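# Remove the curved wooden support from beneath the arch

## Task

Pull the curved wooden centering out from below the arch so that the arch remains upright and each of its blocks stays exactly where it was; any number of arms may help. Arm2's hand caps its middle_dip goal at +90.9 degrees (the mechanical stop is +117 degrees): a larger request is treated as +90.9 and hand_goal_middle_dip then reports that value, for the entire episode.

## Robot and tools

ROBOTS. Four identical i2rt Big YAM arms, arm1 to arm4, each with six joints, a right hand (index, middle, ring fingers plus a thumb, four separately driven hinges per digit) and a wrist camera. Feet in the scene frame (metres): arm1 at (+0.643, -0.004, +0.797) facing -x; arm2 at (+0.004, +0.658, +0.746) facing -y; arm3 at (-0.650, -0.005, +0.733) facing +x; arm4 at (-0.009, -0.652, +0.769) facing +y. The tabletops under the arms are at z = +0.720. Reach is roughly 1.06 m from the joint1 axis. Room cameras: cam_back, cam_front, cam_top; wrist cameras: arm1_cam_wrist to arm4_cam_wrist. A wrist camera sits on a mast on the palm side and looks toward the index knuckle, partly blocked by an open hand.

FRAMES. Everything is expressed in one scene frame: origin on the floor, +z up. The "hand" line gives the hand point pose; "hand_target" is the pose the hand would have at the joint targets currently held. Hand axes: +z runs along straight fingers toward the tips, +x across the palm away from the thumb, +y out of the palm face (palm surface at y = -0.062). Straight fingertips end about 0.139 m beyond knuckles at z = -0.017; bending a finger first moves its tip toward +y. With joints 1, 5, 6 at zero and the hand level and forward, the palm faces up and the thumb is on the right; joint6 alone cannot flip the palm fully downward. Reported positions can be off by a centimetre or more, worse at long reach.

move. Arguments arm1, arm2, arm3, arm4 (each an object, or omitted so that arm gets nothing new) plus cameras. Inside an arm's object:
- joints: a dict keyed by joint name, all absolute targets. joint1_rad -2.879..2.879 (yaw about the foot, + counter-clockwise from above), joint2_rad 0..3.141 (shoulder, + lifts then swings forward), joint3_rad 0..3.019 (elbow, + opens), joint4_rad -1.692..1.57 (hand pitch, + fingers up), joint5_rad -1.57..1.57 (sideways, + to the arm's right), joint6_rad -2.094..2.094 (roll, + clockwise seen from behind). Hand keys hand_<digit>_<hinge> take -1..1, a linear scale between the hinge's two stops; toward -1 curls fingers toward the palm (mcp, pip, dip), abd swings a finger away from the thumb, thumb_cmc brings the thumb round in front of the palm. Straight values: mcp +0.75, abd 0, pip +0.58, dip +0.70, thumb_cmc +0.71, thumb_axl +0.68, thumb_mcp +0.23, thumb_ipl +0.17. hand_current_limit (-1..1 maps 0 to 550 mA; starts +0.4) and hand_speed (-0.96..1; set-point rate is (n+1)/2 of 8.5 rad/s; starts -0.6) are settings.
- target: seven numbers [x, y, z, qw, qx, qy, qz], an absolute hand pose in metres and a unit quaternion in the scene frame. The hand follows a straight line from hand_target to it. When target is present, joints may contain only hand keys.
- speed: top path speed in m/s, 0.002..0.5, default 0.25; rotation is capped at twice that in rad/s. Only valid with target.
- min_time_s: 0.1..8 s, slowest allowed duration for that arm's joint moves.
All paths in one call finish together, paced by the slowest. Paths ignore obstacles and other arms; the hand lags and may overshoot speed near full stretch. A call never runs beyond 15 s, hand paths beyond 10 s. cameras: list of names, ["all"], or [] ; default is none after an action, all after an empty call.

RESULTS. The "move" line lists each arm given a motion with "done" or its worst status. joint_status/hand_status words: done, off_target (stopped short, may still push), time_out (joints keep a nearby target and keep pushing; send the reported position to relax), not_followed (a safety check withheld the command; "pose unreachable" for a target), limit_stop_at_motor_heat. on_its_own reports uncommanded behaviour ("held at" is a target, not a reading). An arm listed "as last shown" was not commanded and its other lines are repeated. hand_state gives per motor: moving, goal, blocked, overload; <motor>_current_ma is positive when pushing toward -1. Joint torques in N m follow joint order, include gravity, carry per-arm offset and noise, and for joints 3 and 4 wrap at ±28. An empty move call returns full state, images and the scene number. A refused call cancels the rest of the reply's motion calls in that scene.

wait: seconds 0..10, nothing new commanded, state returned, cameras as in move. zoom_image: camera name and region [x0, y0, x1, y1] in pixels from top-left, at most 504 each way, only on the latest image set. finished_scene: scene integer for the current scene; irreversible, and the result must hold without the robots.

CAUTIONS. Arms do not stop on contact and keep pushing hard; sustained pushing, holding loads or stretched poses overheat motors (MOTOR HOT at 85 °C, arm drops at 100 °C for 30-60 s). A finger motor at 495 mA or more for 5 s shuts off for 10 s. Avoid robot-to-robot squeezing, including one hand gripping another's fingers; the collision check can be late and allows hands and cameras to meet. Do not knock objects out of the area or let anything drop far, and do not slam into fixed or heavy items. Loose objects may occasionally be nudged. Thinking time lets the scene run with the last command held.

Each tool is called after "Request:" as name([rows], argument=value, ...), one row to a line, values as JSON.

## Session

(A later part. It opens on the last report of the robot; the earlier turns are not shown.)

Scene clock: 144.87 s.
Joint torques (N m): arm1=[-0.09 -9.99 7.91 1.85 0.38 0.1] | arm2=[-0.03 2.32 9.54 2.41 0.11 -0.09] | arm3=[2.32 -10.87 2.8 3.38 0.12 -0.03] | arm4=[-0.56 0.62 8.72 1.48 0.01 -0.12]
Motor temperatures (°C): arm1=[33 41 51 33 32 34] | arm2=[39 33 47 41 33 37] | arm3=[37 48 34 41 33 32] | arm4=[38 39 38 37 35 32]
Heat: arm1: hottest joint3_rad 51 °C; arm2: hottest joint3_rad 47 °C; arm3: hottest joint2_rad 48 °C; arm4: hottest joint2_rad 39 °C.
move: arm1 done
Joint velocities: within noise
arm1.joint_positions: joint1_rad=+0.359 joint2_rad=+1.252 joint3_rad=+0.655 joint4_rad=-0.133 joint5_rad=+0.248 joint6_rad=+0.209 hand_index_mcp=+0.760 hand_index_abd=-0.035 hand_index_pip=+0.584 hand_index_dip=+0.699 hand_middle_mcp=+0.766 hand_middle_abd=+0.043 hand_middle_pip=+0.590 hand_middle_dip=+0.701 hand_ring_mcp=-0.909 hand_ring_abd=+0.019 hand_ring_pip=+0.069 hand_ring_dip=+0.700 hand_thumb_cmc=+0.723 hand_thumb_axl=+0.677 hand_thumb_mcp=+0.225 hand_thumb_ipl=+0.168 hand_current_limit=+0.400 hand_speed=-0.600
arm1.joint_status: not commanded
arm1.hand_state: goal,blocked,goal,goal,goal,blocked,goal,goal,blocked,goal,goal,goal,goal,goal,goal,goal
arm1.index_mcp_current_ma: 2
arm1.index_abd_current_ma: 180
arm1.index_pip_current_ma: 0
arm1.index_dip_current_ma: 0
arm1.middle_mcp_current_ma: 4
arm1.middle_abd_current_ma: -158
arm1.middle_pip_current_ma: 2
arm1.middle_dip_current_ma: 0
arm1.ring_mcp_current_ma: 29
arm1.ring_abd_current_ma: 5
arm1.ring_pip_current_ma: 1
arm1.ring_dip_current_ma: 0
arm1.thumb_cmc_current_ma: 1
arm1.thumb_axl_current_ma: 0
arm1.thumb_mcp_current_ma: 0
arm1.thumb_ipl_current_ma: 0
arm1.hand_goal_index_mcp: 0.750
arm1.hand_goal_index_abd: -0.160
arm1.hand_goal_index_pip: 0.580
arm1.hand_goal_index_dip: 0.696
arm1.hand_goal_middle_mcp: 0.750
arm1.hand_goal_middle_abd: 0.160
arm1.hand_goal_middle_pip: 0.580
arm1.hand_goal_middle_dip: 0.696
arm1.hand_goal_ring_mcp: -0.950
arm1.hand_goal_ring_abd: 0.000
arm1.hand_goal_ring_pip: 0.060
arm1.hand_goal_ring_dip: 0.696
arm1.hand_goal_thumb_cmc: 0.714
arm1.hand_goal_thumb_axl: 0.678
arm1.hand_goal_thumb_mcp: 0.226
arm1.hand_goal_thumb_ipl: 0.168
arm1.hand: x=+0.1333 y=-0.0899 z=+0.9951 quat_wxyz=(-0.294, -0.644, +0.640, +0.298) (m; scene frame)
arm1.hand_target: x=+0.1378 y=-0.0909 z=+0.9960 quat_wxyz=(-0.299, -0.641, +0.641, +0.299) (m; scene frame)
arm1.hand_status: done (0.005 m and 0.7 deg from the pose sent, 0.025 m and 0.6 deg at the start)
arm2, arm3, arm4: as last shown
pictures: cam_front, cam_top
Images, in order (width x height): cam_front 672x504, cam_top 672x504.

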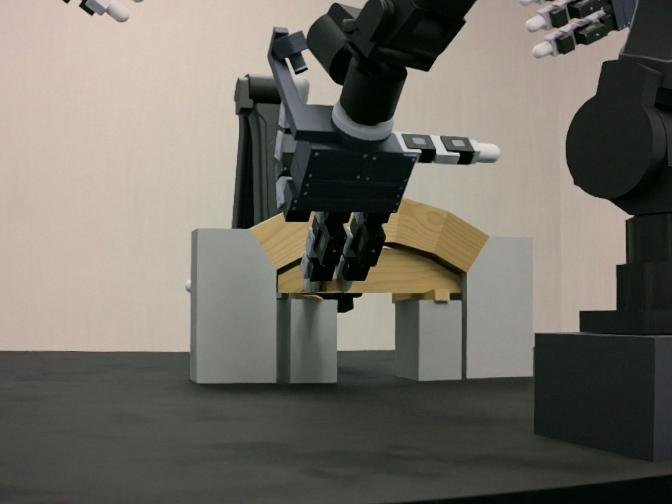

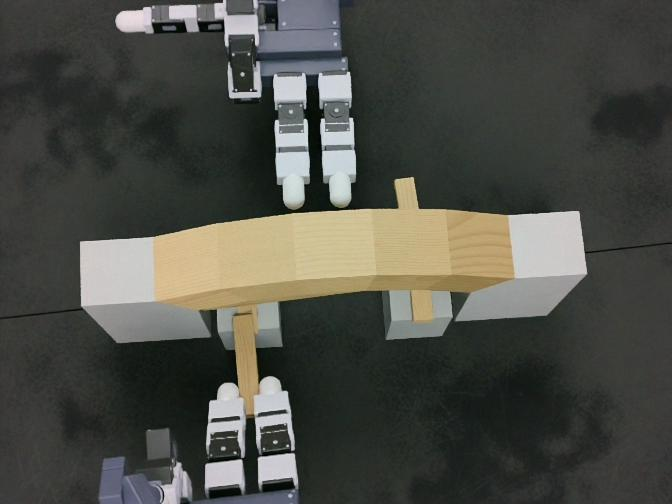

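Request:
move(arm1={"target": [0.20, -0.091, 0.996, 0.2988, 0.6408, -0.6408, -0.2988], "speed": 0.12}, cameras=["cam_top", "cam_front"])

Request:
zoom_image(camera="cam_front", region=[250, 200, 490, 330])

Request:
zoom_image(camera="cam_top", region=[180, 280, 330, 400])

Scene clock: 146.50 s.
Joint torques (N m): arm1=[-0.15 -7 8.16 1.1 0.42 0.06] | arm2=[-0.09 2.32 9.51 2.41 0.11 -0.09] | arm3=[1.67 -10.93 3.04 3.28 0.12 0.02] | arm4=[-0.5 0.62 8.69 1.48 0 -0.11]
Motor temperatures (°C): arm1=[33 41 50 33 32 34] | arm2=[39 33 47 41 33 37] | arm3=[37 48 34 41 33 32] | arm4=[38 39 38 37 35 32]
Heat: arm1: hottest joint3_rad 50 °C; arm2: hottest joint3_rad 47 °C; arm3: hottest joint2_rad 48 °C; arm4: hottest joint2_rad 39 °C.
move: arm1 done
Joint velocities: within noise
arm1.joint_positions: joint1_rad=+0.432 joint2_rad=+1.068 joint3_rad=+0.526 joint4_rad=-0.185 joint5_rad=+0.303 joint6_rad=+0.259 hand_index_mcp=+0.759 hand_index_abd=-0.035 hand_index_pip=+0.584 hand_index_dip=+0.699 hand_middle_mcp=+0.766 hand_middle_abd=+0.043 hand_middle_pip=+0.590 hand_middle_dip=+0.701 hand_ring_mcp=-0.910 hand_ring_abd=+0.019 hand_ring_pip=+0.069 hand_ring_dip=+0.700 hand_thumb_cmc=+0.723 hand_thumb_axl=+0.677 hand_thumb_mcp=+0.225 hand_thumb_ipl=+0.168 hand_current_limit=+0.400 hand_speed=-0.600
arm1.joint_status: not commanded
arm1.hand_state: goal,blocked,goal,goal,goal,blocked,goal,goal,blocked,goal,goal,goal,goal,goal,goal,goal
arm1.index_mcp_current_ma: 2
arm1.index_abd_current_ma: 180
arm1.index_pip_current_ma: 0
arm1.index_dip_current_ma: 0
arm1.middle_mcp_current_ma: 4
arm1.middle_abd_current_ma: -158
arm1.middle_pip_current_ma: 2
arm1.middle_dip_current_ma: 0
arm1.ring_mcp_current_ma: 29
arm1.ring_abd_current_ma: 5
arm1.ring_pip_current_ma: 1
arm1.ring_dip_current_ma: 0
arm1.thumb_cmc_current_ma: 1
arm1.thumb_axl_current_ma: 0
arm1.thumb_mcp_current_ma: 0
arm1.thumb_ipl_current_ma: 0
arm1.hand_goal_index_mcp: 0.750
arm1.hand_goal_index_abd: -0.160
arm1.hand_goal_index_pip: 0.580
arm1.hand_goal_index_dip: 0.696
arm1.hand_goal_middle_mcp: 0.750
arm1.hand_goal_middle_abd: 0.160
arm1.hand_goal_middle_pip: 0.580
arm1.hand_goal_middle_dip: 0.696
arm1.hand_goal_ring_mcp: -0.950
arm1.hand_goal_ring_abd: 0.000
arm1.hand_goal_ring_pip: 0.060
arm1.hand_goal_ring_dip: 0.696
arm1.hand_goal_thumb_cmc: 0.714
arm1.hand_goal_thumb_axl: 0.678
arm1.hand_goal_thumb_mcp: 0.226
arm1.hand_goal_thumb_ipl: 0.168
arm1.hand: x=+0.1941 y=-0.0910 z=+0.9996 quat_wxyz=(-0.301, -0.641, +0.639, +0.302) (m; scene frame)
arm1.hand_target: x=+0.1998 y=-0.0909 z=+0.9958 quat_wxyz=(-0.299, -0.641, +0.641, +0.299) (m; scene frame)
arm1.hand_status: done (0.007 m and 0.4 deg from the pose sent, 0.067 m and 0.7 deg at the start)
arm2, arm3, arm4: as last shown
pictures: cam_front, cam_top
Images, in order (width x height): cam_front 672x504, cam_top 672x504.

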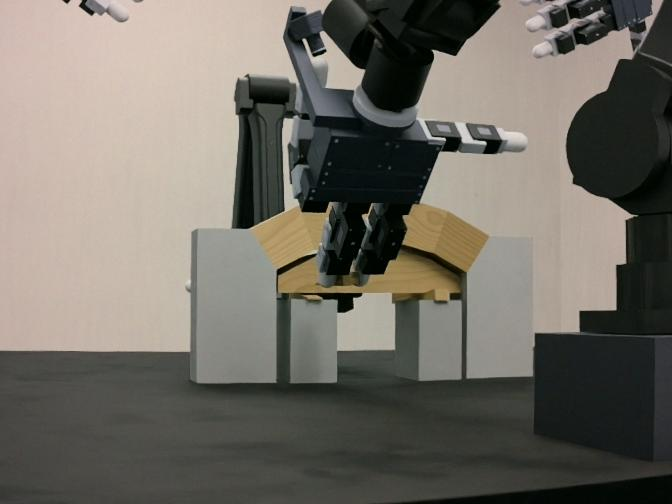

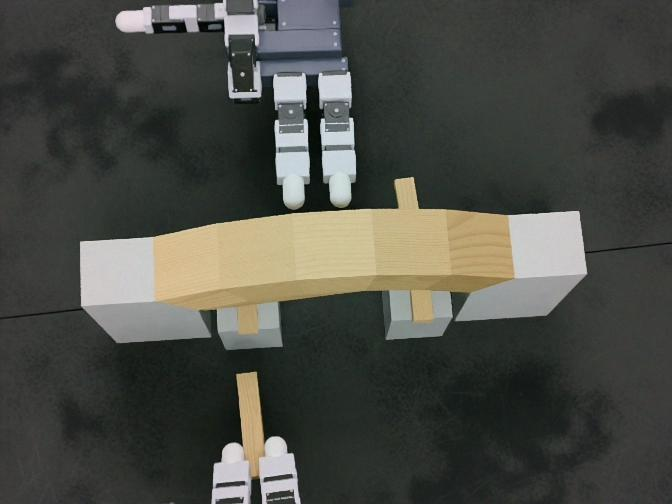

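Scaled by 2.100 from the camera's 672x504 image, which has a finer 960x720 frame.

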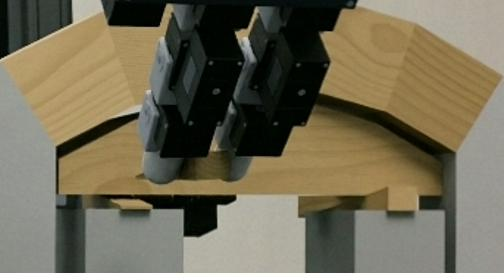

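Scaled by 3.360 from the camera's 672x504 image, which has a finer 960x720 frame.

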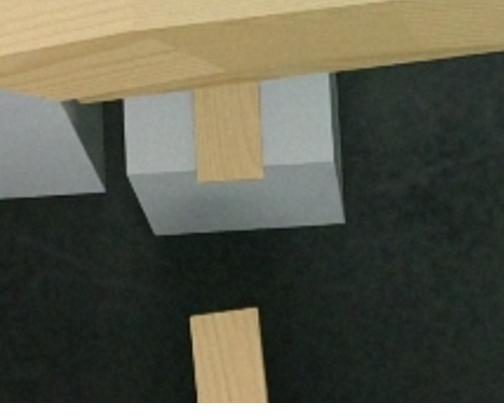

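Request:
move(arm1={"target": [0.22, -0.10, 0.915, 0.2988, 0.6408, -0.6408, -0.2988], "speed": 0.15}, cameras=["cam_top", "cam_front"])

Request:
zoom_image(camera="cam_front", region=[260, 250, 500, 400])

Scene clock: 148.10 s.
Joint torques (N m): arm1=[-0.44 -4.78 6.67 1.99 0.42 0.08] | arm2=[-0.09 2.32 9.52 2.43 0.11 -0.1] | arm3=[1.9 -9.7 2.61 3.34 0.12 0.04] | arm4=[-0.56 0.62 8.68 1.5 0 -0.12]
Motor temperatures (°C): arm1=[33 41 50 33 32 34] | arm2=[39 33 47 41 33 37] | arm3=[37 48 34 41 33 32] | arm4=[38 39 38 37 35 32]
Heat: arm1: hottest joint3_rad 50 °C; arm2: hottest joint3_rad 47 °C; arm3: hottest joint2_rad 48 °C; arm4: hottest joint2_rad 39 °C.
move: arm1 done
Joint velocities: within noise
arm1.joint_positions: joint1_rad=+0.494 joint2_rad=+1.230 joint3_rad=+0.373 joint4_rad=+0.117 joint5_rad=+0.349 joint6_rad=+0.304 hand_index_mcp=+0.759 hand_index_abd=-0.035 hand_index_pip=+0.584 hand_index_dip=+0.699 hand_middle_mcp=+0.766 hand_middle_abd=+0.043 hand_middle_pip=+0.590 hand_middle_dip=+0.701 hand_ring_mcp=-0.910 hand_ring_abd=+0.019 hand_ring_pip=+0.069 hand_ring_dip=+0.700 hand_thumb_cmc=+0.723 hand_thumb_axl=+0.677 hand_thumb_mcp=+0.225 hand_thumb_ipl=+0.168 hand_current_limit=+0.400 hand_speed=-0.600
arm1.joint_status: not commanded
arm1.hand_state: goal,blocked,goal,goal,goal,blocked,goal,goal,blocked,goal,goal,goal,goal,goal,goal,goal
arm1.index_mcp_current_ma: 2
arm1.index_abd_current_ma: 180
arm1.index_pip_current_ma: 0
arm1.index_dip_current_ma: 0
arm1.middle_mcp_current_ma: 4
arm1.middle_abd_current_ma: -158
arm1.middle_pip_current_ma: 2
arm1.middle_dip_current_ma: 0
arm1.ring_mcp_current_ma: 29
arm1.ring_abd_current_ma: 5
arm1.ring_pip_current_ma: 1
arm1.ring_dip_current_ma: 0
arm1.thumb_cmc_current_ma: 1
arm1.thumb_axl_current_ma: 0
arm1.thumb_mcp_current_ma: 0
arm1.thumb_ipl_current_ma: 0
arm1.hand_goal_index_mcp: 0.750
arm1.hand_goal_index_abd: -0.160
arm1.hand_goal_index_pip: 0.580
arm1.hand_goal_index_dip: 0.696
arm1.hand_goal_middle_mcp: 0.750
arm1.hand_goal_middle_abd: 0.160
arm1.hand_goal_middle_pip: 0.580
arm1.hand_goal_middle_dip: 0.696
arm1.hand_goal_ring_mcp: -0.950
arm1.hand_goal_ring_abd: 0.000
arm1.hand_goal_ring_pip: 0.060
arm1.hand_goal_ring_dip: 0.696
arm1.hand_goal_thumb_cmc: 0.714
arm1.hand_goal_thumb_axl: 0.678
arm1.hand_goal_thumb_mcp: 0.226
arm1.hand_goal_thumb_ipl: 0.168
arm1.hand: x=+0.2173 y=-0.0990 z=+0.9222 quat_wxyz=(-0.301, -0.640, +0.639, +0.301) (m; scene frame)
arm1.hand_target: x=+0.2201 y=-0.0998 z=+0.9151 quat_wxyz=(-0.299, -0.641, +0.641, +0.299) (m; scene frame)
arm1.hand_status: done (0.008 m and 0.4 deg from the pose sent, 0.089 m and 0.5 deg at the start)
arm2, arm3, arm4: as last shown
pictures: cam_front, cam_top
Images, in order (width x height): cam_front 672x504, cam_top 672x504.

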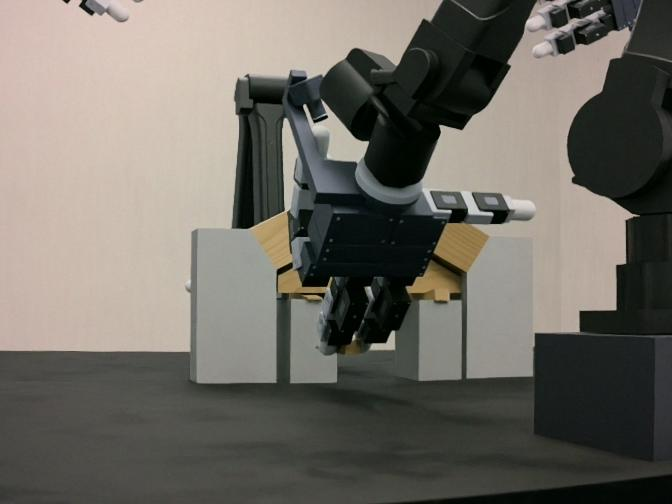

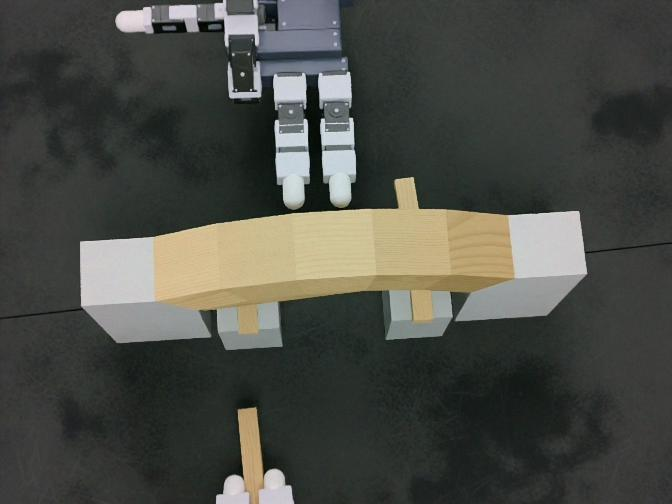

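Scaled by 2.100 from the camera's 672x504 image, which has a finer 960x720 frame.

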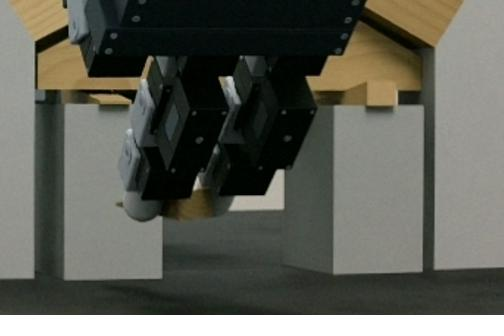

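Request:
move(arm1={"target": [0.22, -0.10, 0.868, 0.2988, 0.6408, -0.6408, -0.2988], "speed": 0.12}, cameras=["cam_front"])

Request:
zoom_image(camera="cam_front", region=[260, 280, 500, 430])

Scene clock: 149.50 s.
Joint torques (N m): arm1=[-0.15 -5.6 4.89 2.13 0.36 0.06] | arm2=[-0.09 2.26 9.52 2.41 0.11 -0.09] | arm3=[2.84 -10.7 2.93 3.4 0.06 0.05] | arm4=[-0.62 0.56 8.7 1.46 0.01 -0.12]
Motor temperatures (°C): arm1=[33 41 50 33 32 33] | arm2=[39 33 47 41 33 37] | arm3=[37 48 34 41 33 32] | arm4=[38 39 38 37 35 32]
Heat: arm1: hottest joint3_rad 50 °C; arm2: hottest joint3_rad 47 °C; arm3: hottest joint2_rad 48 °C; arm4: hottest joint2_rad 39 °C.
move: arm1 done
Joint velocities: within noise
arm1.joint_positions: joint1_rad=+0.495 joint2_rad=+1.435 joint3_rad=+0.334 joint4_rad=+0.365 joint5_rad=+0.351 joint6_rad=+0.307 hand_index_mcp=+0.756 hand_index_abd=-0.035 hand_index_pip=+0.582 hand_index_dip=+0.698 hand_middle_mcp=+0.756 hand_middle_abd=+0.043 hand_middle_pip=+0.581 hand_middle_dip=+0.697 hand_ring_mcp=-0.910 hand_ring_abd=+0.019 hand_ring_pip=+0.069 hand_ring_dip=+0.700 hand_thumb_cmc=+0.723 hand_thumb_axl=+0.677 hand_thumb_mcp=+0.225 hand_thumb_ipl=+0.168 hand_current_limit=+0.400 hand_speed=-0.600
arm1.joint_status: not commanded
arm1.hand_state: goal,blocked,goal,goal,goal,blocked,goal,goal,blocked,goal,goal,goal,goal,goal,goal,goal
arm1.index_mcp_current_ma: 1
arm1.index_abd_current_ma: 180
arm1.index_pip_current_ma: 0
arm1.index_dip_current_ma: 0
arm1.middle_mcp_current_ma: 1
arm1.middle_abd_current_ma: -158
arm1.middle_pip_current_ma: 0
arm1.middle_dip_current_ma: 0
arm1.ring_mcp_current_ma: 29
arm1.ring_abd_current_ma: 5
arm1.ring_pip_current_ma: 1
arm1.ring_dip_current_ma: 0
arm1.thumb_cmc_current_ma: 1
arm1.thumb_axl_current_ma: 0
arm1.thumb_mcp_current_ma: 0
arm1.thumb_ipl_current_ma: 0
arm1.hand_goal_index_mcp: 0.750
arm1.hand_goal_index_abd: -0.160
arm1.hand_goal_index_pip: 0.580
arm1.hand_goal_index_dip: 0.696
arm1.hand_goal_middle_mcp: 0.750
arm1.hand_goal_middle_abd: 0.160
arm1.hand_goal_middle_pip: 0.580
arm1.hand_goal_middle_dip: 0.696
arm1.hand_goal_ring_mcp: -0.950
arm1.hand_goal_ring_abd: 0.000
arm1.hand_goal_ring_pip: 0.060
arm1.hand_goal_ring_dip: 0.696
arm1.hand_goal_thumb_cmc: 0.714
arm1.hand_goal_thumb_axl: 0.678
arm1.hand_goal_thumb_mcp: 0.226
arm1.hand_goal_thumb_ipl: 0.168
arm1.hand: x=+0.2159 y=-0.0997 z=+0.8762 quat_wxyz=(-0.303, -0.638, +0.640, +0.302) (m; scene frame)
arm1.hand_target: x=+0.2201 y=-0.1000 z=+0.8682 quat_wxyz=(-0.299, -0.641, +0.641, +0.299) (m; scene frame)
arm1.hand_status: done (0.009 m and 0.7 deg from the pose sent, 0.054 m and 0.4 deg at the start)
arm2, arm3, arm4: as last shown
pictures: cam_front
Images, in order (width x height): cam_front 672x504.

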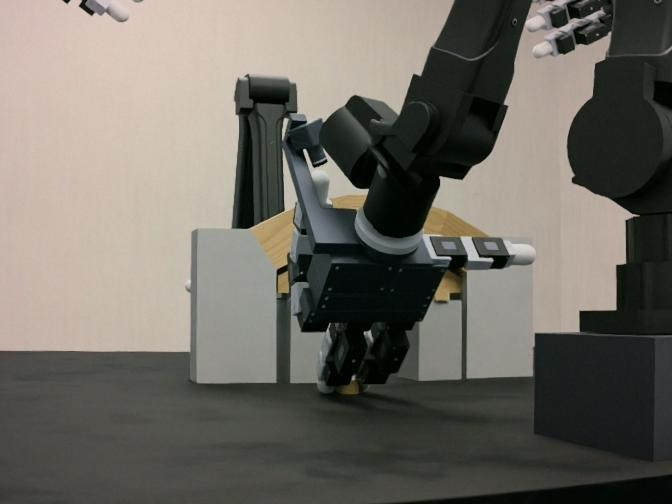

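Scaled by 2.100 from the camera's 672x504 image, which has a finer 960x720 frame.

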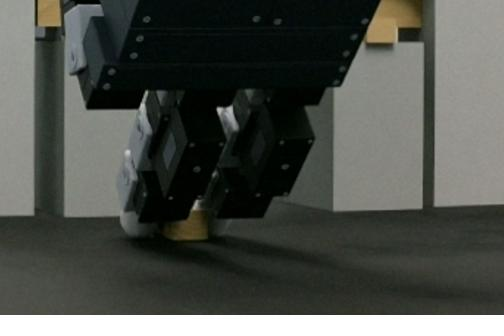

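Request:
move(arm1={"target": [0.22, -0.10, 0.858, 0.2988, 0.6408, -0.6408, -0.2988], "speed": 0.1}, cameras=["cam_front"])

Request:
zoom_image(camera="cam_front", region=[260, 280, 500, 430])

Scene clock: 151.60 s.
Joint torques (N m): arm1=[0.21 -5.42 4.19 1.72 0.24 0.06] | arm2=[-0.09 2.32 9.52 2.41 0.11 -0.1] | arm3=[0.79 -10.11 3.18 3.15 0.08 0.09] | arm4=[-0.62 0.67 8.69 1.5 0 -0.12]
Motor temperatures (°C): arm1=[33 41 50 33 32 33] | arm2=[39 33 47 41 33 37] | arm3=[37 48 34 41 33 32] | arm4=[38 39 38 37 35 32]
Heat: arm1: hottest joint3_rad 50 °C; arm2: hottest joint3_rad 47 °C; arm3: hottest joint2_rad 48 °C; arm4: hottest joint2_rad 39 °C.
move: arm1 off_target
Joint velocities: within noise
arm1.joint_positions: joint1_rad=+0.495 joint2_rad=+1.475 joint3_rad=+0.334 joint4_rad=+0.425 joint5_rad=+0.354 joint6_rad=+0.307 hand_index_mcp=+0.749 hand_index_abd=-0.035 hand_index_pip=+0.578 hand_index_dip=+0.696 hand_middle_mcp=+0.748 hand_middle_abd=+0.043 hand_middle_pip=+0.578 hand_middle_dip=+0.697 hand_ring_mcp=-0.910 hand_ring_abd=+0.019 hand_ring_pip=+0.069 hand_ring_dip=+0.700 hand_thumb_cmc=+0.723 hand_thumb_axl=+0.677 hand_thumb_mcp=+0.225 hand_thumb_ipl=+0.168 hand_current_limit=+0.400 hand_speed=-0.600
arm1.joint_status: not commanded
arm1.hand_state: goal,blocked,goal,goal,goal,blocked,goal,goal,blocked,goal,goal,goal,goal,goal,goal,goal
arm1.index_mcp_current_ma: 0
arm1.index_abd_current_ma: 180
arm1.index_pip_current_ma: 0
arm1.index_dip_current_ma: 0
arm1.middle_mcp_current_ma: 0
arm1.middle_abd_current_ma: -158
arm1.middle_pip_current_ma: 0
arm1.middle_dip_current_ma: 0
arm1.ring_mcp_current_ma: 29
arm1.ring_abd_current_ma: 5
arm1.ring_pip_current_ma: 1
arm1.ring_dip_current_ma: 0
arm1.thumb_cmc_current_ma: 1
arm1.thumb_axl_current_ma: 0
arm1.thumb_mcp_current_ma: 0
arm1.thumb_ipl_current_ma: 0
arm1.hand_goal_index_mcp: 0.750
arm1.hand_goal_index_abd: -0.160
arm1.hand_goal_index_pip: 0.580
arm1.hand_goal_index_dip: 0.696
arm1.hand_goal_middle_mcp: 0.750
arm1.hand_goal_middle_abd: 0.160
arm1.hand_goal_middle_pip: 0.580
arm1.hand_goal_middle_dip: 0.696
arm1.hand_goal_ring_mcp: -0.950
arm1.hand_goal_ring_abd: 0.000
arm1.hand_goal_ring_pip: 0.060
arm1.hand_goal_ring_dip: 0.696
arm1.hand_goal_thumb_cmc: 0.714
arm1.hand_goal_thumb_axl: 0.678
arm1.hand_goal_thumb_mcp: 0.226
arm1.hand_goal_thumb_ipl: 0.168
arm1.hand: x=+0.2128 y=-0.1007 z=+0.8733 quat_wxyz=(-0.311, -0.634, +0.639, +0.306) (m; scene frame)
arm1.hand_target: x=+0.2202 y=-0.0999 z=+0.8585 quat_wxyz=(-0.299, -0.641, +0.641, +0.299) (m; scene frame)
arm1.hand_status: off_target (0.017 m and 1.9 deg from the pose sent, 0.019 m and 0.7 deg at the start)
arm2, arm3, arm4: as last shown
pictures: cam_front
Images, in order (width x height): cam_front 672x504.

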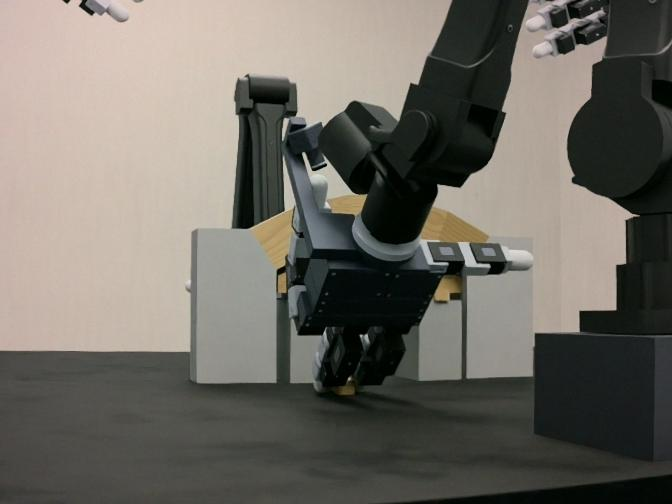

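Scaled by 2.100 from the camera's 672x504 image, which has a finer 960x720 frame.

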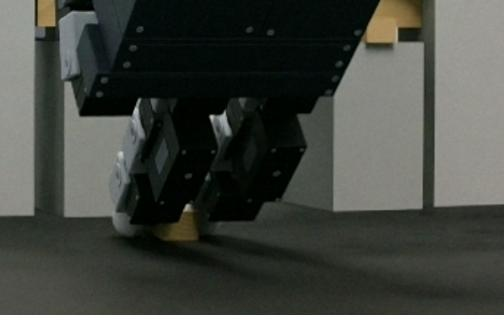

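Request:
move(arm1={"joints": {"hand_index_abd": 0.09, "hand_middle_abd": -0.09}})

Request:
move(arm1={"target": [0.225, -0.08, 1.01, 0.2988, 0.6408, -0.6408, -0.2988], "speed": 0.2}, cameras=["cam_front", "cam_top"])

Request:
zoom_image(camera="cam_front", region=[260, 200, 500, 350])

Request:
zoom_image(camera="cam_top", region=[200, 280, 480, 400])

Scene clock: 152.40 s.
Joint torques (N m): arm1=[-0.21 -6.01 4.16 1.74 0.24 0.06] | arm2=[-0.09 2.26 9.52 2.41 0.11 -0.09] | arm3=[2.37 -10.23 2.91 3.36 0.07 0] | arm4=[-0.62 0.56 8.73 1.52 0 -0.11]
Motor temperatures (°C): arm1=[33 41 49 33 32 33] | arm2=[39 33 47 41 33 37] | arm3=[37 48 34 41 33 32] | arm4=[38 39 38 37 35 32]
Heat: arm1: hottest joint3_rad 49 °C; arm2: hottest joint3_rad 47 °C; arm3: hottest joint2_rad 48 °C; arm4: hottest joint2_rad 39 °C.
move: arm1 done
Joint velocities: within noise
arm1.joint_positions: joint1_rad=+0.496 joint2_rad=+1.477 joint3_rad=+0.334 joint4_rad=+0.426 joint5_rad=+0.354 joint6_rad=+0.307 hand_index_mcp=+0.748 hand_index_abd=+0.080 hand_index_pip=+0.577 hand_index_dip=+0.695 hand_middle_mcp=+0.746 hand_middle_abd=-0.084 hand_middle_pip=+0.577 hand_middle_dip=+0.696 hand_ring_mcp=-0.910 hand_ring_abd=+0.019 hand_ring_pip=+0.069 hand_ring_dip=+0.700 hand_thumb_cmc=+0.723 hand_thumb_axl=+0.677 hand_thumb_mcp=+0.225 hand_thumb_ipl=+0.168 hand_current_limit=+0.400 hand_speed=-0.600
arm1.joint_status: all done
arm1.hand_state: goal,goal,goal,goal,goal,goal,goal,goal,blocked,goal,goal,goal,goal,goal,goal,goal
arm1.index_mcp_current_ma: 0
arm1.index_abd_current_ma: -1
arm1.index_pip_current_ma: 0
arm1.index_dip_current_ma: 0
arm1.middle_mcp_current_ma: 0
arm1.middle_abd_current_ma: 0
arm1.middle_pip_current_ma: 0
arm1.middle_dip_current_ma: 0
arm1.ring_mcp_current_ma: 29
arm1.ring_abd_current_ma: 5
arm1.ring_pip_current_ma: 1
arm1.ring_dip_current_ma: 0
arm1.thumb_cmc_current_ma: 1
arm1.thumb_axl_current_ma: 0
arm1.thumb_mcp_current_ma: 0
arm1.thumb_ipl_current_ma: 0
arm1.hand_goal_index_mcp: 0.750
arm1.hand_goal_index_abd: 0.090
arm1.hand_goal_index_pip: 0.580
arm1.hand_goal_index_dip: 0.696
arm1.hand_goal_middle_mcp: 0.750
arm1.hand_goal_middle_abd: -0.090
arm1.hand_goal_middle_pip: 0.580
arm1.hand_goal_middle_dip: 0.696
arm1.hand_goal_ring_mcp: -0.950
arm1.hand_goal_ring_abd: 0.000
arm1.hand_goal_ring_pip: 0.060
arm1.hand_goal_ring_dip: 0.696
arm1.hand_goal_thumb_cmc: 0.714
arm1.hand_goal_thumb_axl: 0.678
arm1.hand_goal_thumb_mcp: 0.226
arm1.hand_goal_thumb_ipl: 0.168
arm1.hand: x=+0.2128 y=-0.1009 z=+0.8728 quat_wxyz=(-0.311, -0.634, +0.639, +0.306) (m; scene frame)
arm1.hand_target: x=+0.2202 y=-0.0998 z=+0.8586 quat_wxyz=(-0.299, -0.641, +0.641, +0.299) (m; scene frame)
arm1.hand_status: not commanded
arm2.joint_positions: joint1_rad=+0.026 joint2_rad=+0.643 joint3_rad=+1.411 joint4_rad=-1.287 joint5_rad=+0.093 joint6_rad=+1.162 hand_index_mcp=+0.755 hand_index_abd=+0.000 hand_index_pip=+0.577 hand_index_dip=+0.696 hand_middle_mcp=+0.755 hand_middle_abd=+0.000 hand_middle_pip=+0.577 hand_middle_dip=+0.696 hand_ring_mcp=+0.755 hand_ring_abd=+0.000 hand_ring_pip=+0.577 hand_ring_dip=+0.696 hand_thumb_cmc=+0.715 hand_thumb_axl=+0.677 hand_thumb_mcp=+0.226 hand_thumb_ipl=+0.168 hand_current_limit=+0.400 hand_speed=-0.600
arm2.joint_status: not commanded
arm2.hand_state: goal,goal,goal,goal,goal,goal,goal,goal,goal,goal,goal,goal,goal,goal,goal,goal
arm2.index_mcp_current_ma: 0
arm2.index_abd_current_ma: 0
arm2.index_pip_current_ma: 0
arm2.index_dip_current_ma: 0
arm2.middle_mcp_current_ma: 0
arm2.middle_abd_current_ma: 0
arm2.middle_pip_current_ma: 0
arm2.middle_dip_current_ma: 0
arm2.ring_mcp_current_ma: 0
arm2.ring_abd_current_ma: 0
arm2.ring_pip_current_ma: 0
arm2.ring_dip_current_ma: 0
arm2.thumb_cmc_current_ma: 0
arm2.thumb_axl_current_ma: 0
arm2.thumb_mcp_current_ma: 0
arm2.thumb_ipl_current_ma: 0
arm2.hand_goal_index_mcp: 0.754
arm2.hand_goal_index_abd: 0.000
arm2.hand_goal_index_pip: 0.576
arm2.hand_goal_index_dip: 0.696
arm2.hand_goal_middle_mcp: 0.754
arm2.hand_goal_middle_abd: 0.000
arm2.hand_goal_middle_pip: 0.576
arm2.hand_goal_middle_dip: 0.696
arm2.hand_goal_ring_mcp: 0.754
arm2.hand_goal_ring_abd: 0.000
arm2.hand_goal_ring_pip: 0.576
arm2.hand_goal_ring_dip: 0.696
arm2.hand_goal_thumb_cmc: 0.714
arm2.hand_goal_thumb_axl: 0.678
arm2.hand_goal_thumb_mcp: 0.226
arm2.hand_goal_thumb_ipl: 0.168
arm2.hand: x=-0.1014 y=+0.4106 z=+1.3164 quat_wxyz=(+0.442, +0.708, -0.495, +0.241) (m; scene frame)
arm2.hand_target: x=-0.1015 y=+0.4137 z=+1.3285 quat_wxyz=(+0.451, +0.702, -0.492, +0.248) (m; scene frame)
arm2.hand_status: not commanded
arm3.joint_positions: joint1_rad=-0.002 joint2_rad=+1.818 joint3_rad=+0.399 joint4_rad=+1.410 joint5_rad=+0.081 joint6_rad=-0.003 hand_index_mcp=-0.953 hand_index_abd=+0.000 hand_index_pip=+0.054 hand_index_dip=+0.696 hand_middle_mcp=+0.642 hand_middle_abd=+0.000 hand_middle_pip=+0.584 hand_middle_dip=+0.699 hand_ring_mcp=+0.640 hand_ring_abd=+0.000 hand_ring_pip=+0.583 hand_ring_dip=+0.700 hand_thumb_cmc=+0.722 hand_thumb_axl=+0.677 hand_thumb_mcp=+0.226 hand_thumb_ipl=+0.168 hand_current_limit=+0.400 hand_speed=-0.600
arm3.joint_status: not commanded
arm3.hand_state: goal,goal,goal,goal,blocked,goal,goal,goal,blocked,goal,goal,goal,goal,goal,goal,goal
arm3.index_mcp_current_ma: 0
arm3.index_abd_current_ma: 0
arm3.index_pip_current_ma: -1
arm3.index_dip_current_ma: 0
arm3.middle_mcp_current_ma: 9
arm3.middle_abd_current_ma: 0
arm3.middle_pip_current_ma: 1
arm3.middle_dip_current_ma: 0
arm3.ring_mcp_current_ma: 7
arm3.ring_abd_current_ma: 0
arm3.ring_pip_current_ma: 1
arm3.ring_dip_current_ma: 0
arm3.thumb_cmc_current_ma: 1
arm3.thumb_axl_current_ma: 0
arm3.thumb_mcp_current_ma: 0
arm3.thumb_ipl_current_ma: 0
arm3.hand_goal_index_mcp: -0.950
arm3.hand_goal_index_abd: 0.000
arm3.hand_goal_index_pip: 0.060
arm3.hand_goal_index_dip: 0.696
arm3.hand_goal_middle_mcp: 0.620
arm3.hand_goal_middle_abd: 0.000
arm3.hand_goal_middle_pip: 0.576
arm3.hand_goal_middle_dip: 0.696
arm3.hand_goal_ring_mcp: 0.620
arm3.hand_goal_ring_abd: 0.000
arm3.hand_goal_ring_pip: 0.576
arm3.hand_goal_ring_dip: 0.696
arm3.hand_goal_thumb_cmc: 0.714
arm3.hand_goal_thumb_axl: 0.678
arm3.hand_goal_thumb_mcp: 0.226
arm3.hand_goal_thumb_ipl: 0.168
arm3.hand: x=-0.1665 y=-0.0314 z=+0.9236 quat_wxyz=(+0.516, +0.514, +0.486, +0.483) (m; scene frame)
arm3.hand_target: x=-0.1700 y=-0.0273 z=+0.9284 quat_wxyz=(+0.517, +0.509, +0.482, +0.491) (m; scene frame)
arm3.hand_status: not commanded
arm4.joint_positions: joint1_rad=+0.002 joint2_rad=+0.640 joint3_rad=+1.352 joint4_rad=-1.260 joint5_rad=-0.057 joint6_rad=+1.182 hand_index_mcp=+0.754 hand_index_abd=+0.000 hand_index_pip=+0.577 hand_index_dip=+0.696 hand_middle_mcp=+0.754 hand_middle_abd=+0.000 hand_middle_pip=+0.577 hand_middle_dip=+0.696 hand_ring_mcp=+0.754 hand_ring_abd=+0.000 hand_ring_pip=+0.577 hand_ring_dip=+0.696 hand_thumb_cmc=+0.714 hand_thumb_axl=+0.677 hand_thumb_mcp=+0.226 hand_thumb_ipl=+0.168 hand_current_limit=+0.400 hand_speed=-0.600
arm4.joint_status: not commanded
arm4.hand_state: goal,goal,goal,goal,goal,goal,goal,goal,goal,goal,goal,goal,goal,goal,goal,goal
arm4.index_mcp_current_ma: 0
arm4.index_abd_current_ma: 0
arm4.index_pip_current_ma: 0
arm4.index_dip_current_ma: 0
arm4.middle_mcp_current_ma: 0
arm4.middle_abd_current_ma: 0
arm4.middle_pip_current_ma: 0
arm4.middle_dip_current_ma: 0
arm4.ring_mcp_current_ma: 0
arm4.ring_abd_current_ma: 0
arm4.ring_pip_current_ma: 0
arm4.ring_dip_current_ma: 0
arm4.thumb_cmc_current_ma: 0
arm4.thumb_axl_current_ma: 0
arm4.thumb_mcp_current_ma: 0
arm4.thumb_ipl_current_ma: 0
arm4.hand_goal_index_mcp: 0.754
arm4.hand_goal_index_abd: 0.000
arm4.hand_goal_index_pip: 0.576
arm4.hand_goal_index_dip: 0.696
arm4.hand_goal_middle_mcp: 0.754
arm4.hand_goal_middle_abd: 0.000
arm4.hand_goal_middle_pip: 0.576
arm4.hand_goal_middle_dip: 0.696
arm4.hand_goal_ring_mcp: 0.754
arm4.hand_goal_ring_abd: 0.000
arm4.hand_goal_ring_pip: 0.576
arm4.hand_goal_ring_dip: 0.696
arm4.hand_goal_thumb_cmc: 0.714
arm4.hand_goal_thumb_axl: 0.678
arm4.hand_goal_thumb_mcp: 0.226
arm4.hand_goal_thumb_ipl: 0.168
arm4.hand: x=+0.0525 y=-0.3823 z=+1.3097 quat_wxyz=(-0.296, +0.459, +0.741, +0.392) (m; scene frame)
arm4.hand_target: x=+0.0524 y=-0.3847 z=+1.3217 quat_wxyz=(-0.302, +0.455, +0.736, +0.401) (m; scene frame)
arm4.hand_status: not commanded
pictures: none

Scene clock: 154.03 s.
Joint torques (N m): arm1=[-1.14 -3.08 13.27 1.05 0.12 -0.08] | arm2=[-0.09 2.32 9.52 2.41 0.11 -0.09] | arm3=[1.67 -9.82 2.96 3.33 0.03 0.05] | arm4=[-0.56 0.67 8.7 1.48 0 -0.12]
Motor temperatures (°C): arm1=[33 41 49 33 32 33] | arm2=[39 33 47 40 33 37] | arm3=[37 48 34 41 33 32] | arm4=[38 39 38 37 35 32]
Heat: arm1: hottest joint3_rad 49 °C; arm2: hottest joint3_rad 47 °C; arm3: hottest joint2_rad 48 °C; arm4: hottest joint2_rad 39 °C.
move: arm1 off_target
Joint velocities: within noise
arm1.joint_positions: joint1_rad=+0.448 joint2_rad=+0.918 joint3_rad=+0.429 joint4_rad=-0.286 joint5_rad=+0.311 joint6_rad=+0.278 hand_index_mcp=+0.754 hand_index_abd=+0.086 hand_index_pip=+0.579 hand_index_dip=+0.694 hand_middle_mcp=+0.755 hand_middle_abd=-0.088 hand_middle_pip=+0.579 hand_middle_dip=+0.695 hand_ring_mcp=-0.910 hand_ring_abd=+0.019 hand_ring_pip=+0.069 hand_ring_dip=+0.700 hand_thumb_cmc=+0.723 hand_thumb_axl=+0.677 hand_thumb_mcp=+0.225 hand_thumb_ipl=+0.168 hand_current_limit=+0.400 hand_speed=-0.600
arm1.joint_status: not commanded
arm1.hand_state: goal,goal,goal,goal,goal,goal,goal,goal,blocked,goal,goal,goal,goal,goal,goal,goal
arm1.index_mcp_current_ma: 0
arm1.index_abd_current_ma: 0
arm1.index_pip_current_ma: 0
arm1.index_dip_current_ma: 0
arm1.middle_mcp_current_ma: 0
arm1.middle_abd_current_ma: 0
arm1.middle_pip_current_ma: 0
arm1.middle_dip_current_ma: 0
arm1.ring_mcp_current_ma: 29
arm1.ring_abd_current_ma: 5
arm1.ring_pip_current_ma: 1
arm1.ring_dip_current_ma: 0
arm1.thumb_cmc_current_ma: 1
arm1.thumb_axl_current_ma: 0
arm1.thumb_mcp_current_ma: 0
arm1.thumb_ipl_current_ma: 0
arm1.hand_goal_index_mcp: 0.750
arm1.hand_goal_index_abd: 0.090
arm1.hand_goal_index_pip: 0.580
arm1.hand_goal_index_dip: 0.696
arm1.hand_goal_middle_mcp: 0.750
arm1.hand_goal_middle_abd: -0.090
arm1.hand_goal_middle_pip: 0.580
arm1.hand_goal_middle_dip: 0.696
arm1.hand_goal_ring_mcp: -0.950
arm1.hand_goal_ring_abd: 0.000
arm1.hand_goal_ring_pip: 0.060
arm1.hand_goal_ring_dip: 0.696
arm1.hand_goal_thumb_cmc: 0.714
arm1.hand_goal_thumb_axl: 0.678
arm1.hand_goal_thumb_mcp: 0.226
arm1.hand_goal_thumb_ipl: 0.168
arm1.hand: x=+0.2398 y=-0.0757 z=+0.9845 quat_wxyz=(-0.283, -0.648, +0.644, +0.292) (m; scene frame)
arm1.hand_target: x=+0.2267 y=-0.0795 z=+1.0103 quat_wxyz=(-0.299, -0.641, +0.641, +0.299) (m; scene frame)
arm1.hand_status: off_target (0.030 m and 2.2 deg from the pose sent, 0.139 m and 1.8 deg at the start)
arm2, arm3, arm4: as last shown
pictures: cam_front, cam_top
Images, in order (width x height): cam_front 672x504, cam_top 672x504.

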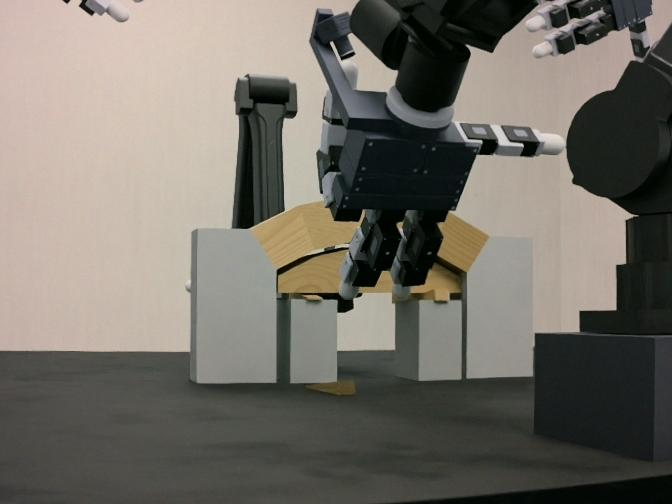

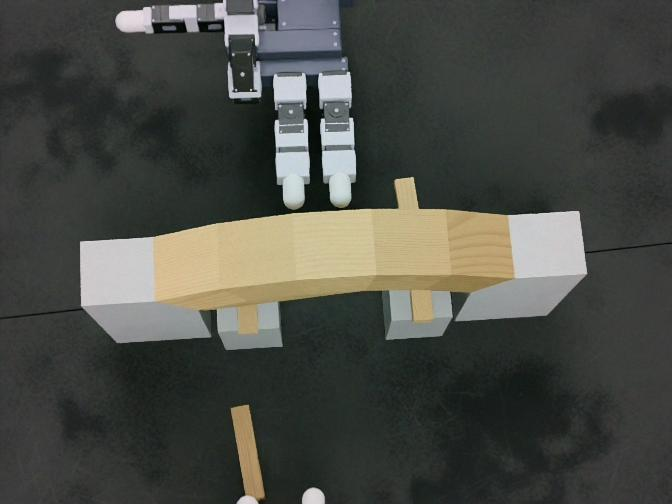

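Scaled by 2.100 from the camera's 672x504 image, which has a finer 960x720 frame.

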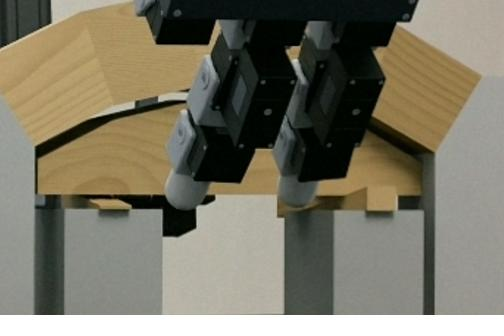

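Scaled by 1.800 from the camera's 672x504 image, which has a finer 960x720 frame.

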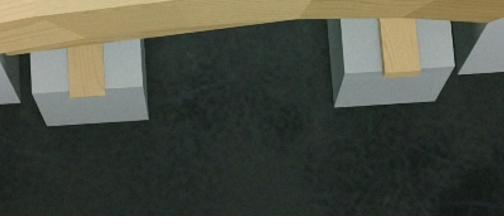

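Request:
zoom_image(camera="cam_front", region=[385, 270, 475, 320])

Request:
zoom_image(camera="cam_front", region=[265, 270, 355, 320])

Request:
zoom_image(camera="cam_top", region=[370, 160, 460, 350])

Scaled by 5.600 from the camera's 672x504 image, which has a finer 960x720 frame.

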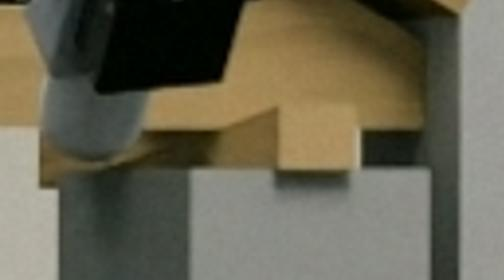

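Scaled by 5.600 from the camera's 672x504 image, which has a finer 960x720 frame.

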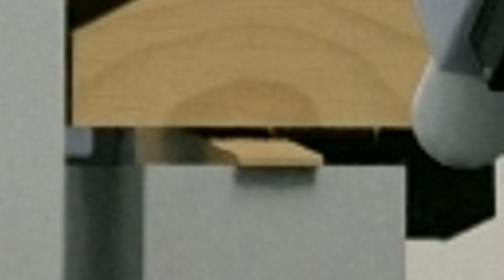

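Scaled by 2.653 from the camera's 672x504 image, which has a finer 960x720 frame.

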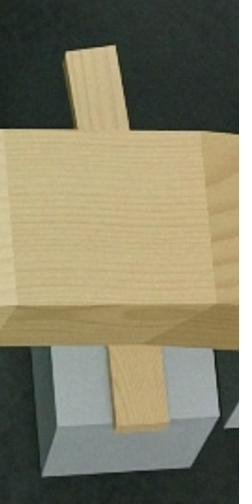

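Request:
move(arm3={"target": [-0.22, 0.095, 1.03, 0.2988, 0.6408, 0.6408, 0.2988], "speed": 0.2, "joints": {"hand_index_mcp": 0.75, "hand_index_pip": 0.58, "hand_index_abd": 0.06, "hand_middle_mcp": 0.75, "hand_middle_pip": 0.58, "hand_middle_abd": -0.06, "hand_ring_mcp": -0.95, "hand_ring_pip": 0.06}}, arm1={"target": [0.28, 0.0, 1.08, 0.2988, 0.6408, -0.6408, -0.2988], "speed": 0.2}, cameras=["cam_front", "cam_top", "cam_back"])

Request:
zoom_image(camera="cam_front", region=[260, 200, 500, 350])

Scene clock: 158.57 s.
Joint torques (N m): arm1=[-1.55 -0.97 15.3 1.16 -0.07 -0.11] | arm2=[-0.09 2.32 9.52 2.41 0.11 -0.09] | arm3=[2.02 -2.49 14.23 1.43 0.45 0.08] | arm4=[-0.5 0.56 8.69 1.48 0 -0.12]
Motor temperatures (°C): arm1=[33 41 50 33 32 33] | arm2=[39 33 47 40 33 37] | arm3=[37 48 35 41 33 32] | arm4=[38 39 38 37 35 32]
Heat: arm1: hottest joint3_rad 50 °C; arm2: hottest joint3_rad 47 °C; arm3: hottest joint2_rad 48 °C; arm4: hottest joint2_rad 39 °C.
move: arm1 off_target; arm3 off_target
Joint velocities: within noise
arm1.joint_positions: joint1_rad=+0.147 joint2_rad=+0.557 joint3_rad=+0.461 joint4_rad=-0.665 joint5_rad=+0.083 joint6_rad=+0.078 hand_index_mcp=+0.754 hand_index_abd=+0.086 hand_index_pip=+0.579 hand_index_dip=+0.694 hand_middle_mcp=+0.755 hand_middle_abd=-0.088 hand_middle_pip=+0.579 hand_middle_dip=+0.695 hand_ring_mcp=-0.910 hand_ring_abd=+0.019 hand_ring_pip=+0.069 hand_ring_dip=+0.700 hand_thumb_cmc=+0.723 hand_thumb_axl=+0.677 hand_thumb_mcp=+0.225 hand_thumb_ipl=+0.168 hand_current_limit=+0.400 hand_speed=-0.600
arm1.joint_status: not commanded
arm1.hand_state: goal,goal,goal,goal,goal,goal,goal,goal,blocked,goal,goal,goal,goal,goal,goal,goal
arm1.index_mcp_current_ma: 0
arm1.index_abd_current_ma: 0
arm1.index_pip_current_ma: 0
arm1.index_dip_current_ma: 0
arm1.middle_mcp_current_ma: 0
arm1.middle_abd_current_ma: 0
arm1.middle_pip_current_ma: 0
arm1.middle_dip_current_ma: 0
arm1.ring_mcp_current_ma: 29
arm1.ring_abd_current_ma: 5
arm1.ring_pip_current_ma: 1
arm1.ring_dip_current_ma: 0
arm1.thumb_cmc_current_ma: 1
arm1.thumb_axl_current_ma: 0
arm1.thumb_mcp_current_ma: 0
arm1.thumb_ipl_current_ma: 0
arm1.hand_goal_index_mcp: 0.750
arm1.hand_goal_index_abd: 0.090
arm1.hand_goal_index_pip: 0.580
arm1.hand_goal_index_dip: 0.696
arm1.hand_goal_middle_mcp: 0.750
arm1.hand_goal_middle_abd: -0.090
arm1.hand_goal_middle_pip: 0.580
arm1.hand_goal_middle_dip: 0.696
arm1.hand_goal_ring_mcp: -0.950
arm1.hand_goal_ring_abd: 0.000
arm1.hand_goal_ring_pip: 0.060
arm1.hand_goal_ring_dip: 0.696
arm1.hand_goal_thumb_cmc: 0.714
arm1.hand_goal_thumb_axl: 0.678
arm1.hand_goal_thumb_mcp: 0.226
arm1.hand_goal_thumb_ipl: 0.168
arm1.hand: x=+0.2882 y=-0.0005 z=+1.0390 quat_wxyz=(-0.277, -0.650, +0.650, +0.280) (m; scene frame)
arm1.hand_target: x=+0.2821 y=+0.0001 z=+1.0794 quat_wxyz=(-0.299, -0.641, +0.641, +0.299) (m; scene frame)
arm1.hand_status: off_target (0.042 m and 3.6 deg from the pose sent, 0.128 m and 2.2 deg at the start)
arm2, arm4: as last shown
arm3.joint_positions: joint1_rad=+0.428 joint2_rad=+0.909 joint3_rad=+0.655 joint4_rad=-0.541 joint5_rad=+0.343 joint6_rad=+0.307 hand_index_mcp=+0.756 hand_index_abd=+0.057 hand_index_pip=+0.580 hand_index_dip=+0.696 hand_middle_mcp=+0.758 hand_middle_abd=-0.057 hand_middle_pip=+0.584 hand_middle_dip=+0.699 hand_ring_mcp=-0.917 hand_ring_abd=+0.019 hand_ring_pip=+0.068 hand_ring_dip=+0.701 hand_thumb_cmc=+0.722 hand_thumb_axl=+0.677 hand_thumb_mcp=+0.225 hand_thumb_ipl=+0.168 hand_current_limit=+0.400 hand_speed=-0.600
arm3.joint_status: hand_ring_mcp off_target (ended at -0.917, target -0.950); the others done
arm3.hand_state: goal,goal,goal,goal,goal,goal,goal,goal,blocked,goal,goal,goal,goal,goal,goal,goal
arm3.index_mcp_current_ma: 1
arm3.index_abd_current_ma: 0
arm3.index_pip_current_ma: 0
arm3.index_dip_current_ma: 0
arm3.middle_mcp_current_ma: 1
arm3.middle_abd_current_ma: 0
arm3.middle_pip_current_ma: 0
arm3.middle_dip_current_ma: 0
arm3.ring_mcp_current_ma: 19
arm3.ring_abd_current_ma: 5
arm3.ring_pip_current_ma: 1
arm3.ring_dip_current_ma: 0
arm3.thumb_cmc_current_ma: 1
arm3.thumb_axl_current_ma: 0
arm3.thumb_mcp_current_ma: 0
arm3.thumb_ipl_current_ma: 0
arm3.hand_goal_index_mcp: 0.750
arm3.hand_goal_index_abd: 0.060
arm3.hand_goal_index_pip: 0.580
arm3.hand_goal_index_dip: 0.696
arm3.hand_goal_middle_mcp: 0.750
arm3.hand_goal_middle_abd: -0.060
arm3.hand_goal_middle_pip: 0.580
arm3.hand_goal_middle_dip: 0.696
arm3.hand_goal_ring_mcp: -0.950
arm3.hand_goal_ring_abd: 0.000
arm3.hand_goal_ring_pip: 0.060
arm3.hand_goal_ring_dip: 0.696
arm3.hand_goal_thumb_cmc: 0.714
arm3.hand_goal_thumb_axl: 0.678
arm3.hand_goal_thumb_mcp: 0.226
arm3.hand_goal_thumb_ipl: 0.168
arm3.hand: x=-0.2286 y=+0.0856 z=+1.0055 quat_wxyz=(+0.296, +0.644, +0.646, +0.282) (m; scene frame)
arm3.hand_target: x=-0.2212 y=+0.0947 z=+1.0298 quat_wxyz=(+0.299, +0.641, +0.641, +0.299) (m; scene frame)
arm3.hand_status: off_target (0.028 m and 2.1 deg from the pose sent, 0.174 m and 40.1 deg at the start)
pictures: cam_back, cam_front, cam_top
Images, in order (width x height): cam_back 672x504, cam_front 672x504, cam_top 672x504.

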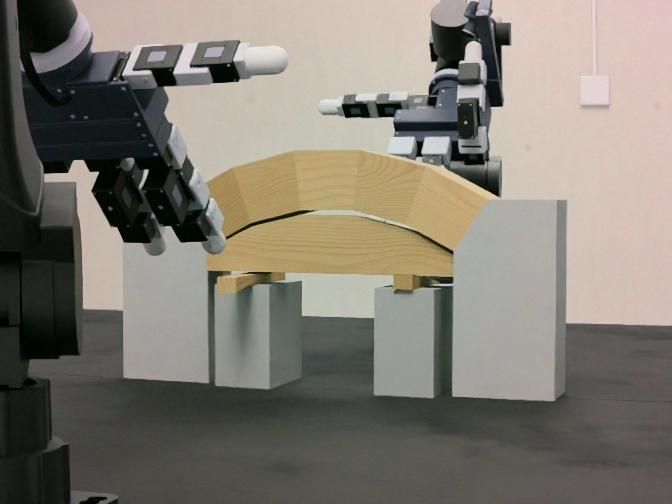

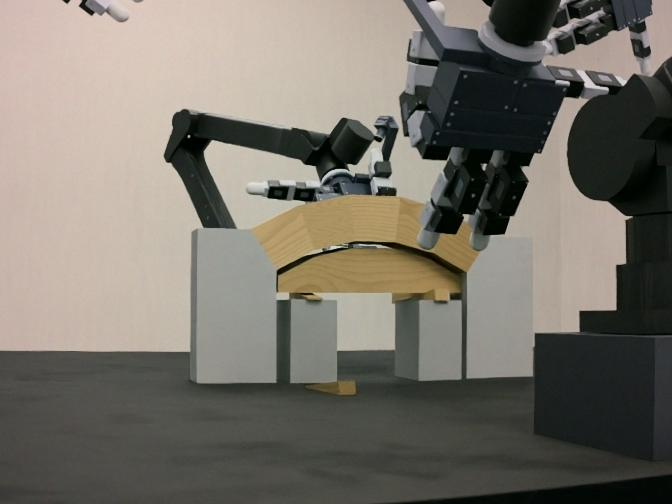

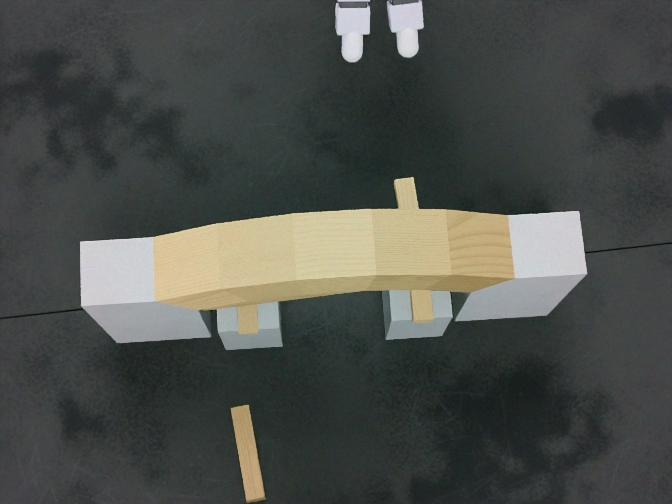

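Scaled by 2.100 from the camera's 672x504 image, which has a finer 960x720 frame.

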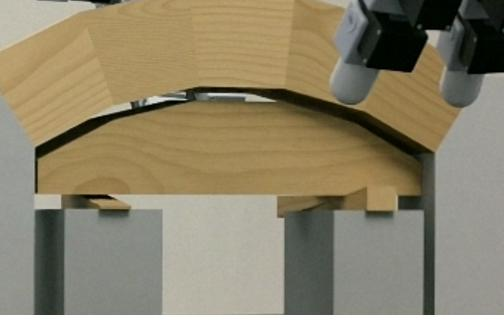

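Request:
move(arm3={"target": [-0.13, 0.119, 0.975, 0.2988, 0.6408, 0.6408, 0.2988], "speed": 0.12}, cameras=["cam_top", "cam_back"])

Request:
zoom_image(camera="cam_back", region=[160, 200, 360, 320])

Request:
zoom_image(camera="cam_top", region=[340, 100, 490, 220])

Scene clock: 160.53 s.
Joint torques (N m): arm1=[-1.55 -0.85 15.28 1.02 -0.06 -0.09] | arm2=[-0.09 2.32 9.52 2.43 0.11 -0.09] | arm3=[0.26 -6.65 13.22 2.59 0.24 -0.11] | arm4=[-0.56 0.67 8.7 1.47 0 -0.11]
Motor temperatures (°C): arm1=[33 41 50 33 32 33] | arm2=[39 33 47 40 33 37] | arm3=[37 48 35 41 33 32] | arm4=[38 39 38 37 35 32]
Heat: arm1: hottest joint3_rad 50 °C; arm2: hottest joint3_rad 47 °C; arm3: hottest joint2_rad 48 °C; arm4: hottest joint2_rad 39 °C.
move: arm3 off_target
Joint velocities: within noise
arm1, arm2, arm4: as last shown
arm3.joint_positions: joint1_rad=+0.404 joint2_rad=+1.244 joint3_rad=+0.734 joint4_rad=-0.289 joint5_rad=+0.312 joint6_rad=+0.286 hand_index_mcp=+0.756 hand_index_abd=+0.057 hand_index_pip=+0.580 hand_index_dip=+0.696 hand_middle_mcp=+0.758 hand_middle_abd=-0.057 hand_middle_pip=+0.584 hand_middle_dip=+0.699 hand_ring_mcp=-0.917 hand_ring_abd=+0.019 hand_ring_pip=+0.068 hand_ring_dip=+0.701 hand_thumb_cmc=+0.722 hand_thumb_axl=+0.677 hand_thumb_mcp=+0.225 hand_thumb_ipl=+0.168 hand_current_limit=+0.400 hand_speed=-0.600
arm3.joint_status: not commanded
arm3.hand_state: goal,goal,goal,goal,goal,goal,goal,goal,blocked,goal,goal,goal,goal,goal,goal,goal
arm3.index_mcp_current_ma: 1
arm3.index_abd_current_ma: 0
arm3.index_pip_current_ma: 0
arm3.index_dip_current_ma: 0
arm3.middle_mcp_current_ma: 1
arm3.middle_abd_current_ma: 0
arm3.middle_pip_current_ma: 0
arm3.middle_dip_current_ma: 0
arm3.ring_mcp_current_ma: 19
arm3.ring_abd_current_ma: 5
arm3.ring_pip_current_ma: 1
arm3.ring_dip_current_ma: 0
arm3.thumb_cmc_current_ma: 1
arm3.thumb_axl_current_ma: 0
arm3.thumb_mcp_current_ma: 0
arm3.thumb_ipl_current_ma: 0
arm3.hand_goal_index_mcp: 0.750
arm3.hand_goal_index_abd: 0.060
arm3.hand_goal_index_pip: 0.580
arm3.hand_goal_index_dip: 0.696
arm3.hand_goal_middle_mcp: 0.750
arm3.hand_goal_middle_abd: -0.060
arm3.hand_goal_middle_pip: 0.580
arm3.hand_goal_middle_dip: 0.696
arm3.hand_goal_ring_mcp: -0.950
arm3.hand_goal_ring_abd: 0.000
arm3.hand_goal_ring_pip: 0.060
arm3.hand_goal_ring_dip: 0.696
arm3.hand_goal_thumb_cmc: 0.714
arm3.hand_goal_thumb_axl: 0.678
arm3.hand_goal_thumb_mcp: 0.226
arm3.hand_goal_thumb_ipl: 0.168
arm3.hand: x=-0.1481 y=+0.1176 z=+0.9531 quat_wxyz=(+0.289, +0.643, +0.652, +0.281) (m; scene frame)
arm3.hand_target: x=-0.1317 y=+0.1186 z=+0.9754 quat_wxyz=(+0.299, +0.641, +0.641, +0.299) (m; scene frame)
arm3.hand_status: off_target (0.028 m and 2.6 deg from the pose sent, 0.108 m and 2.1 deg at the start)
pictures: cam_back, cam_top
Images, in order (width x height): cam_back 672x504, cam_top 672x504.

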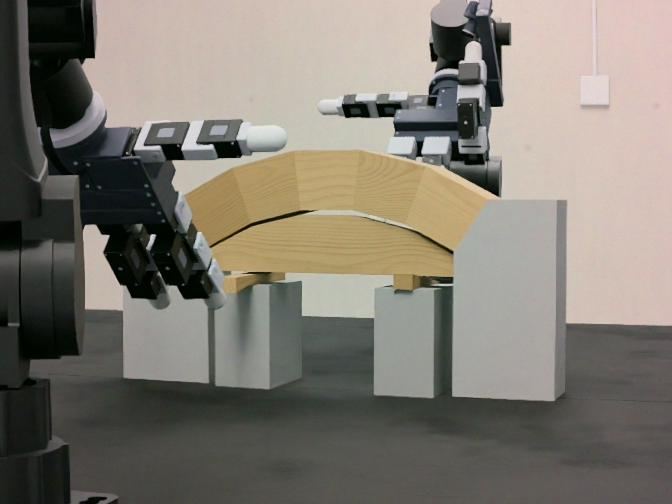

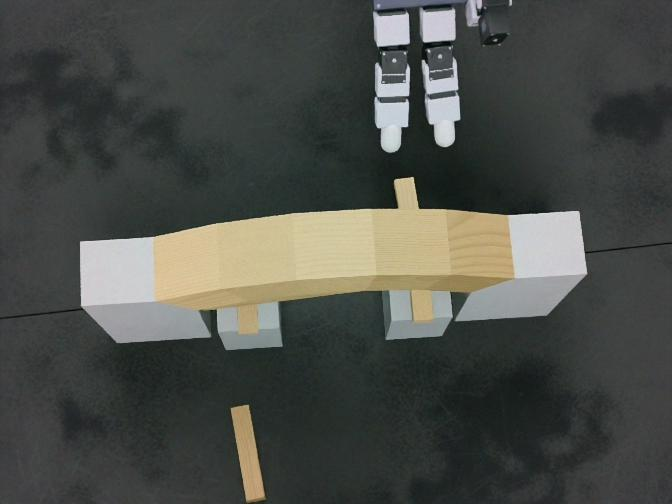

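Scaled by 2.520 from the camera's 672x504 image, which has a finer 960x720 frame.

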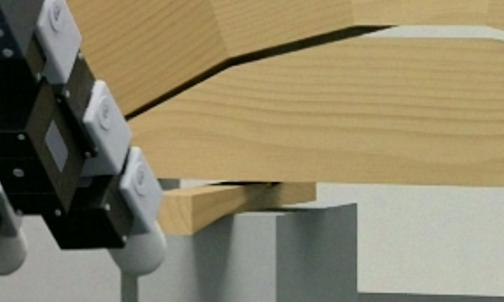

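Scaled by 3.360 from the camera's 672x504 image, which has a finer 960x720 frame.

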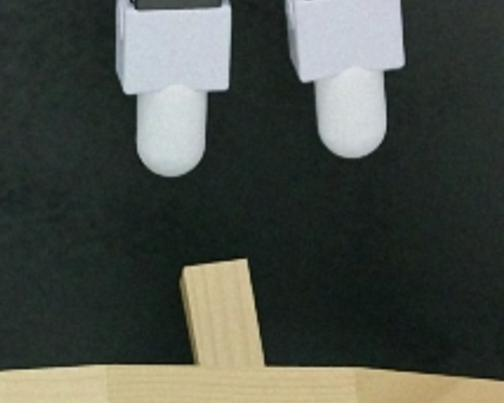

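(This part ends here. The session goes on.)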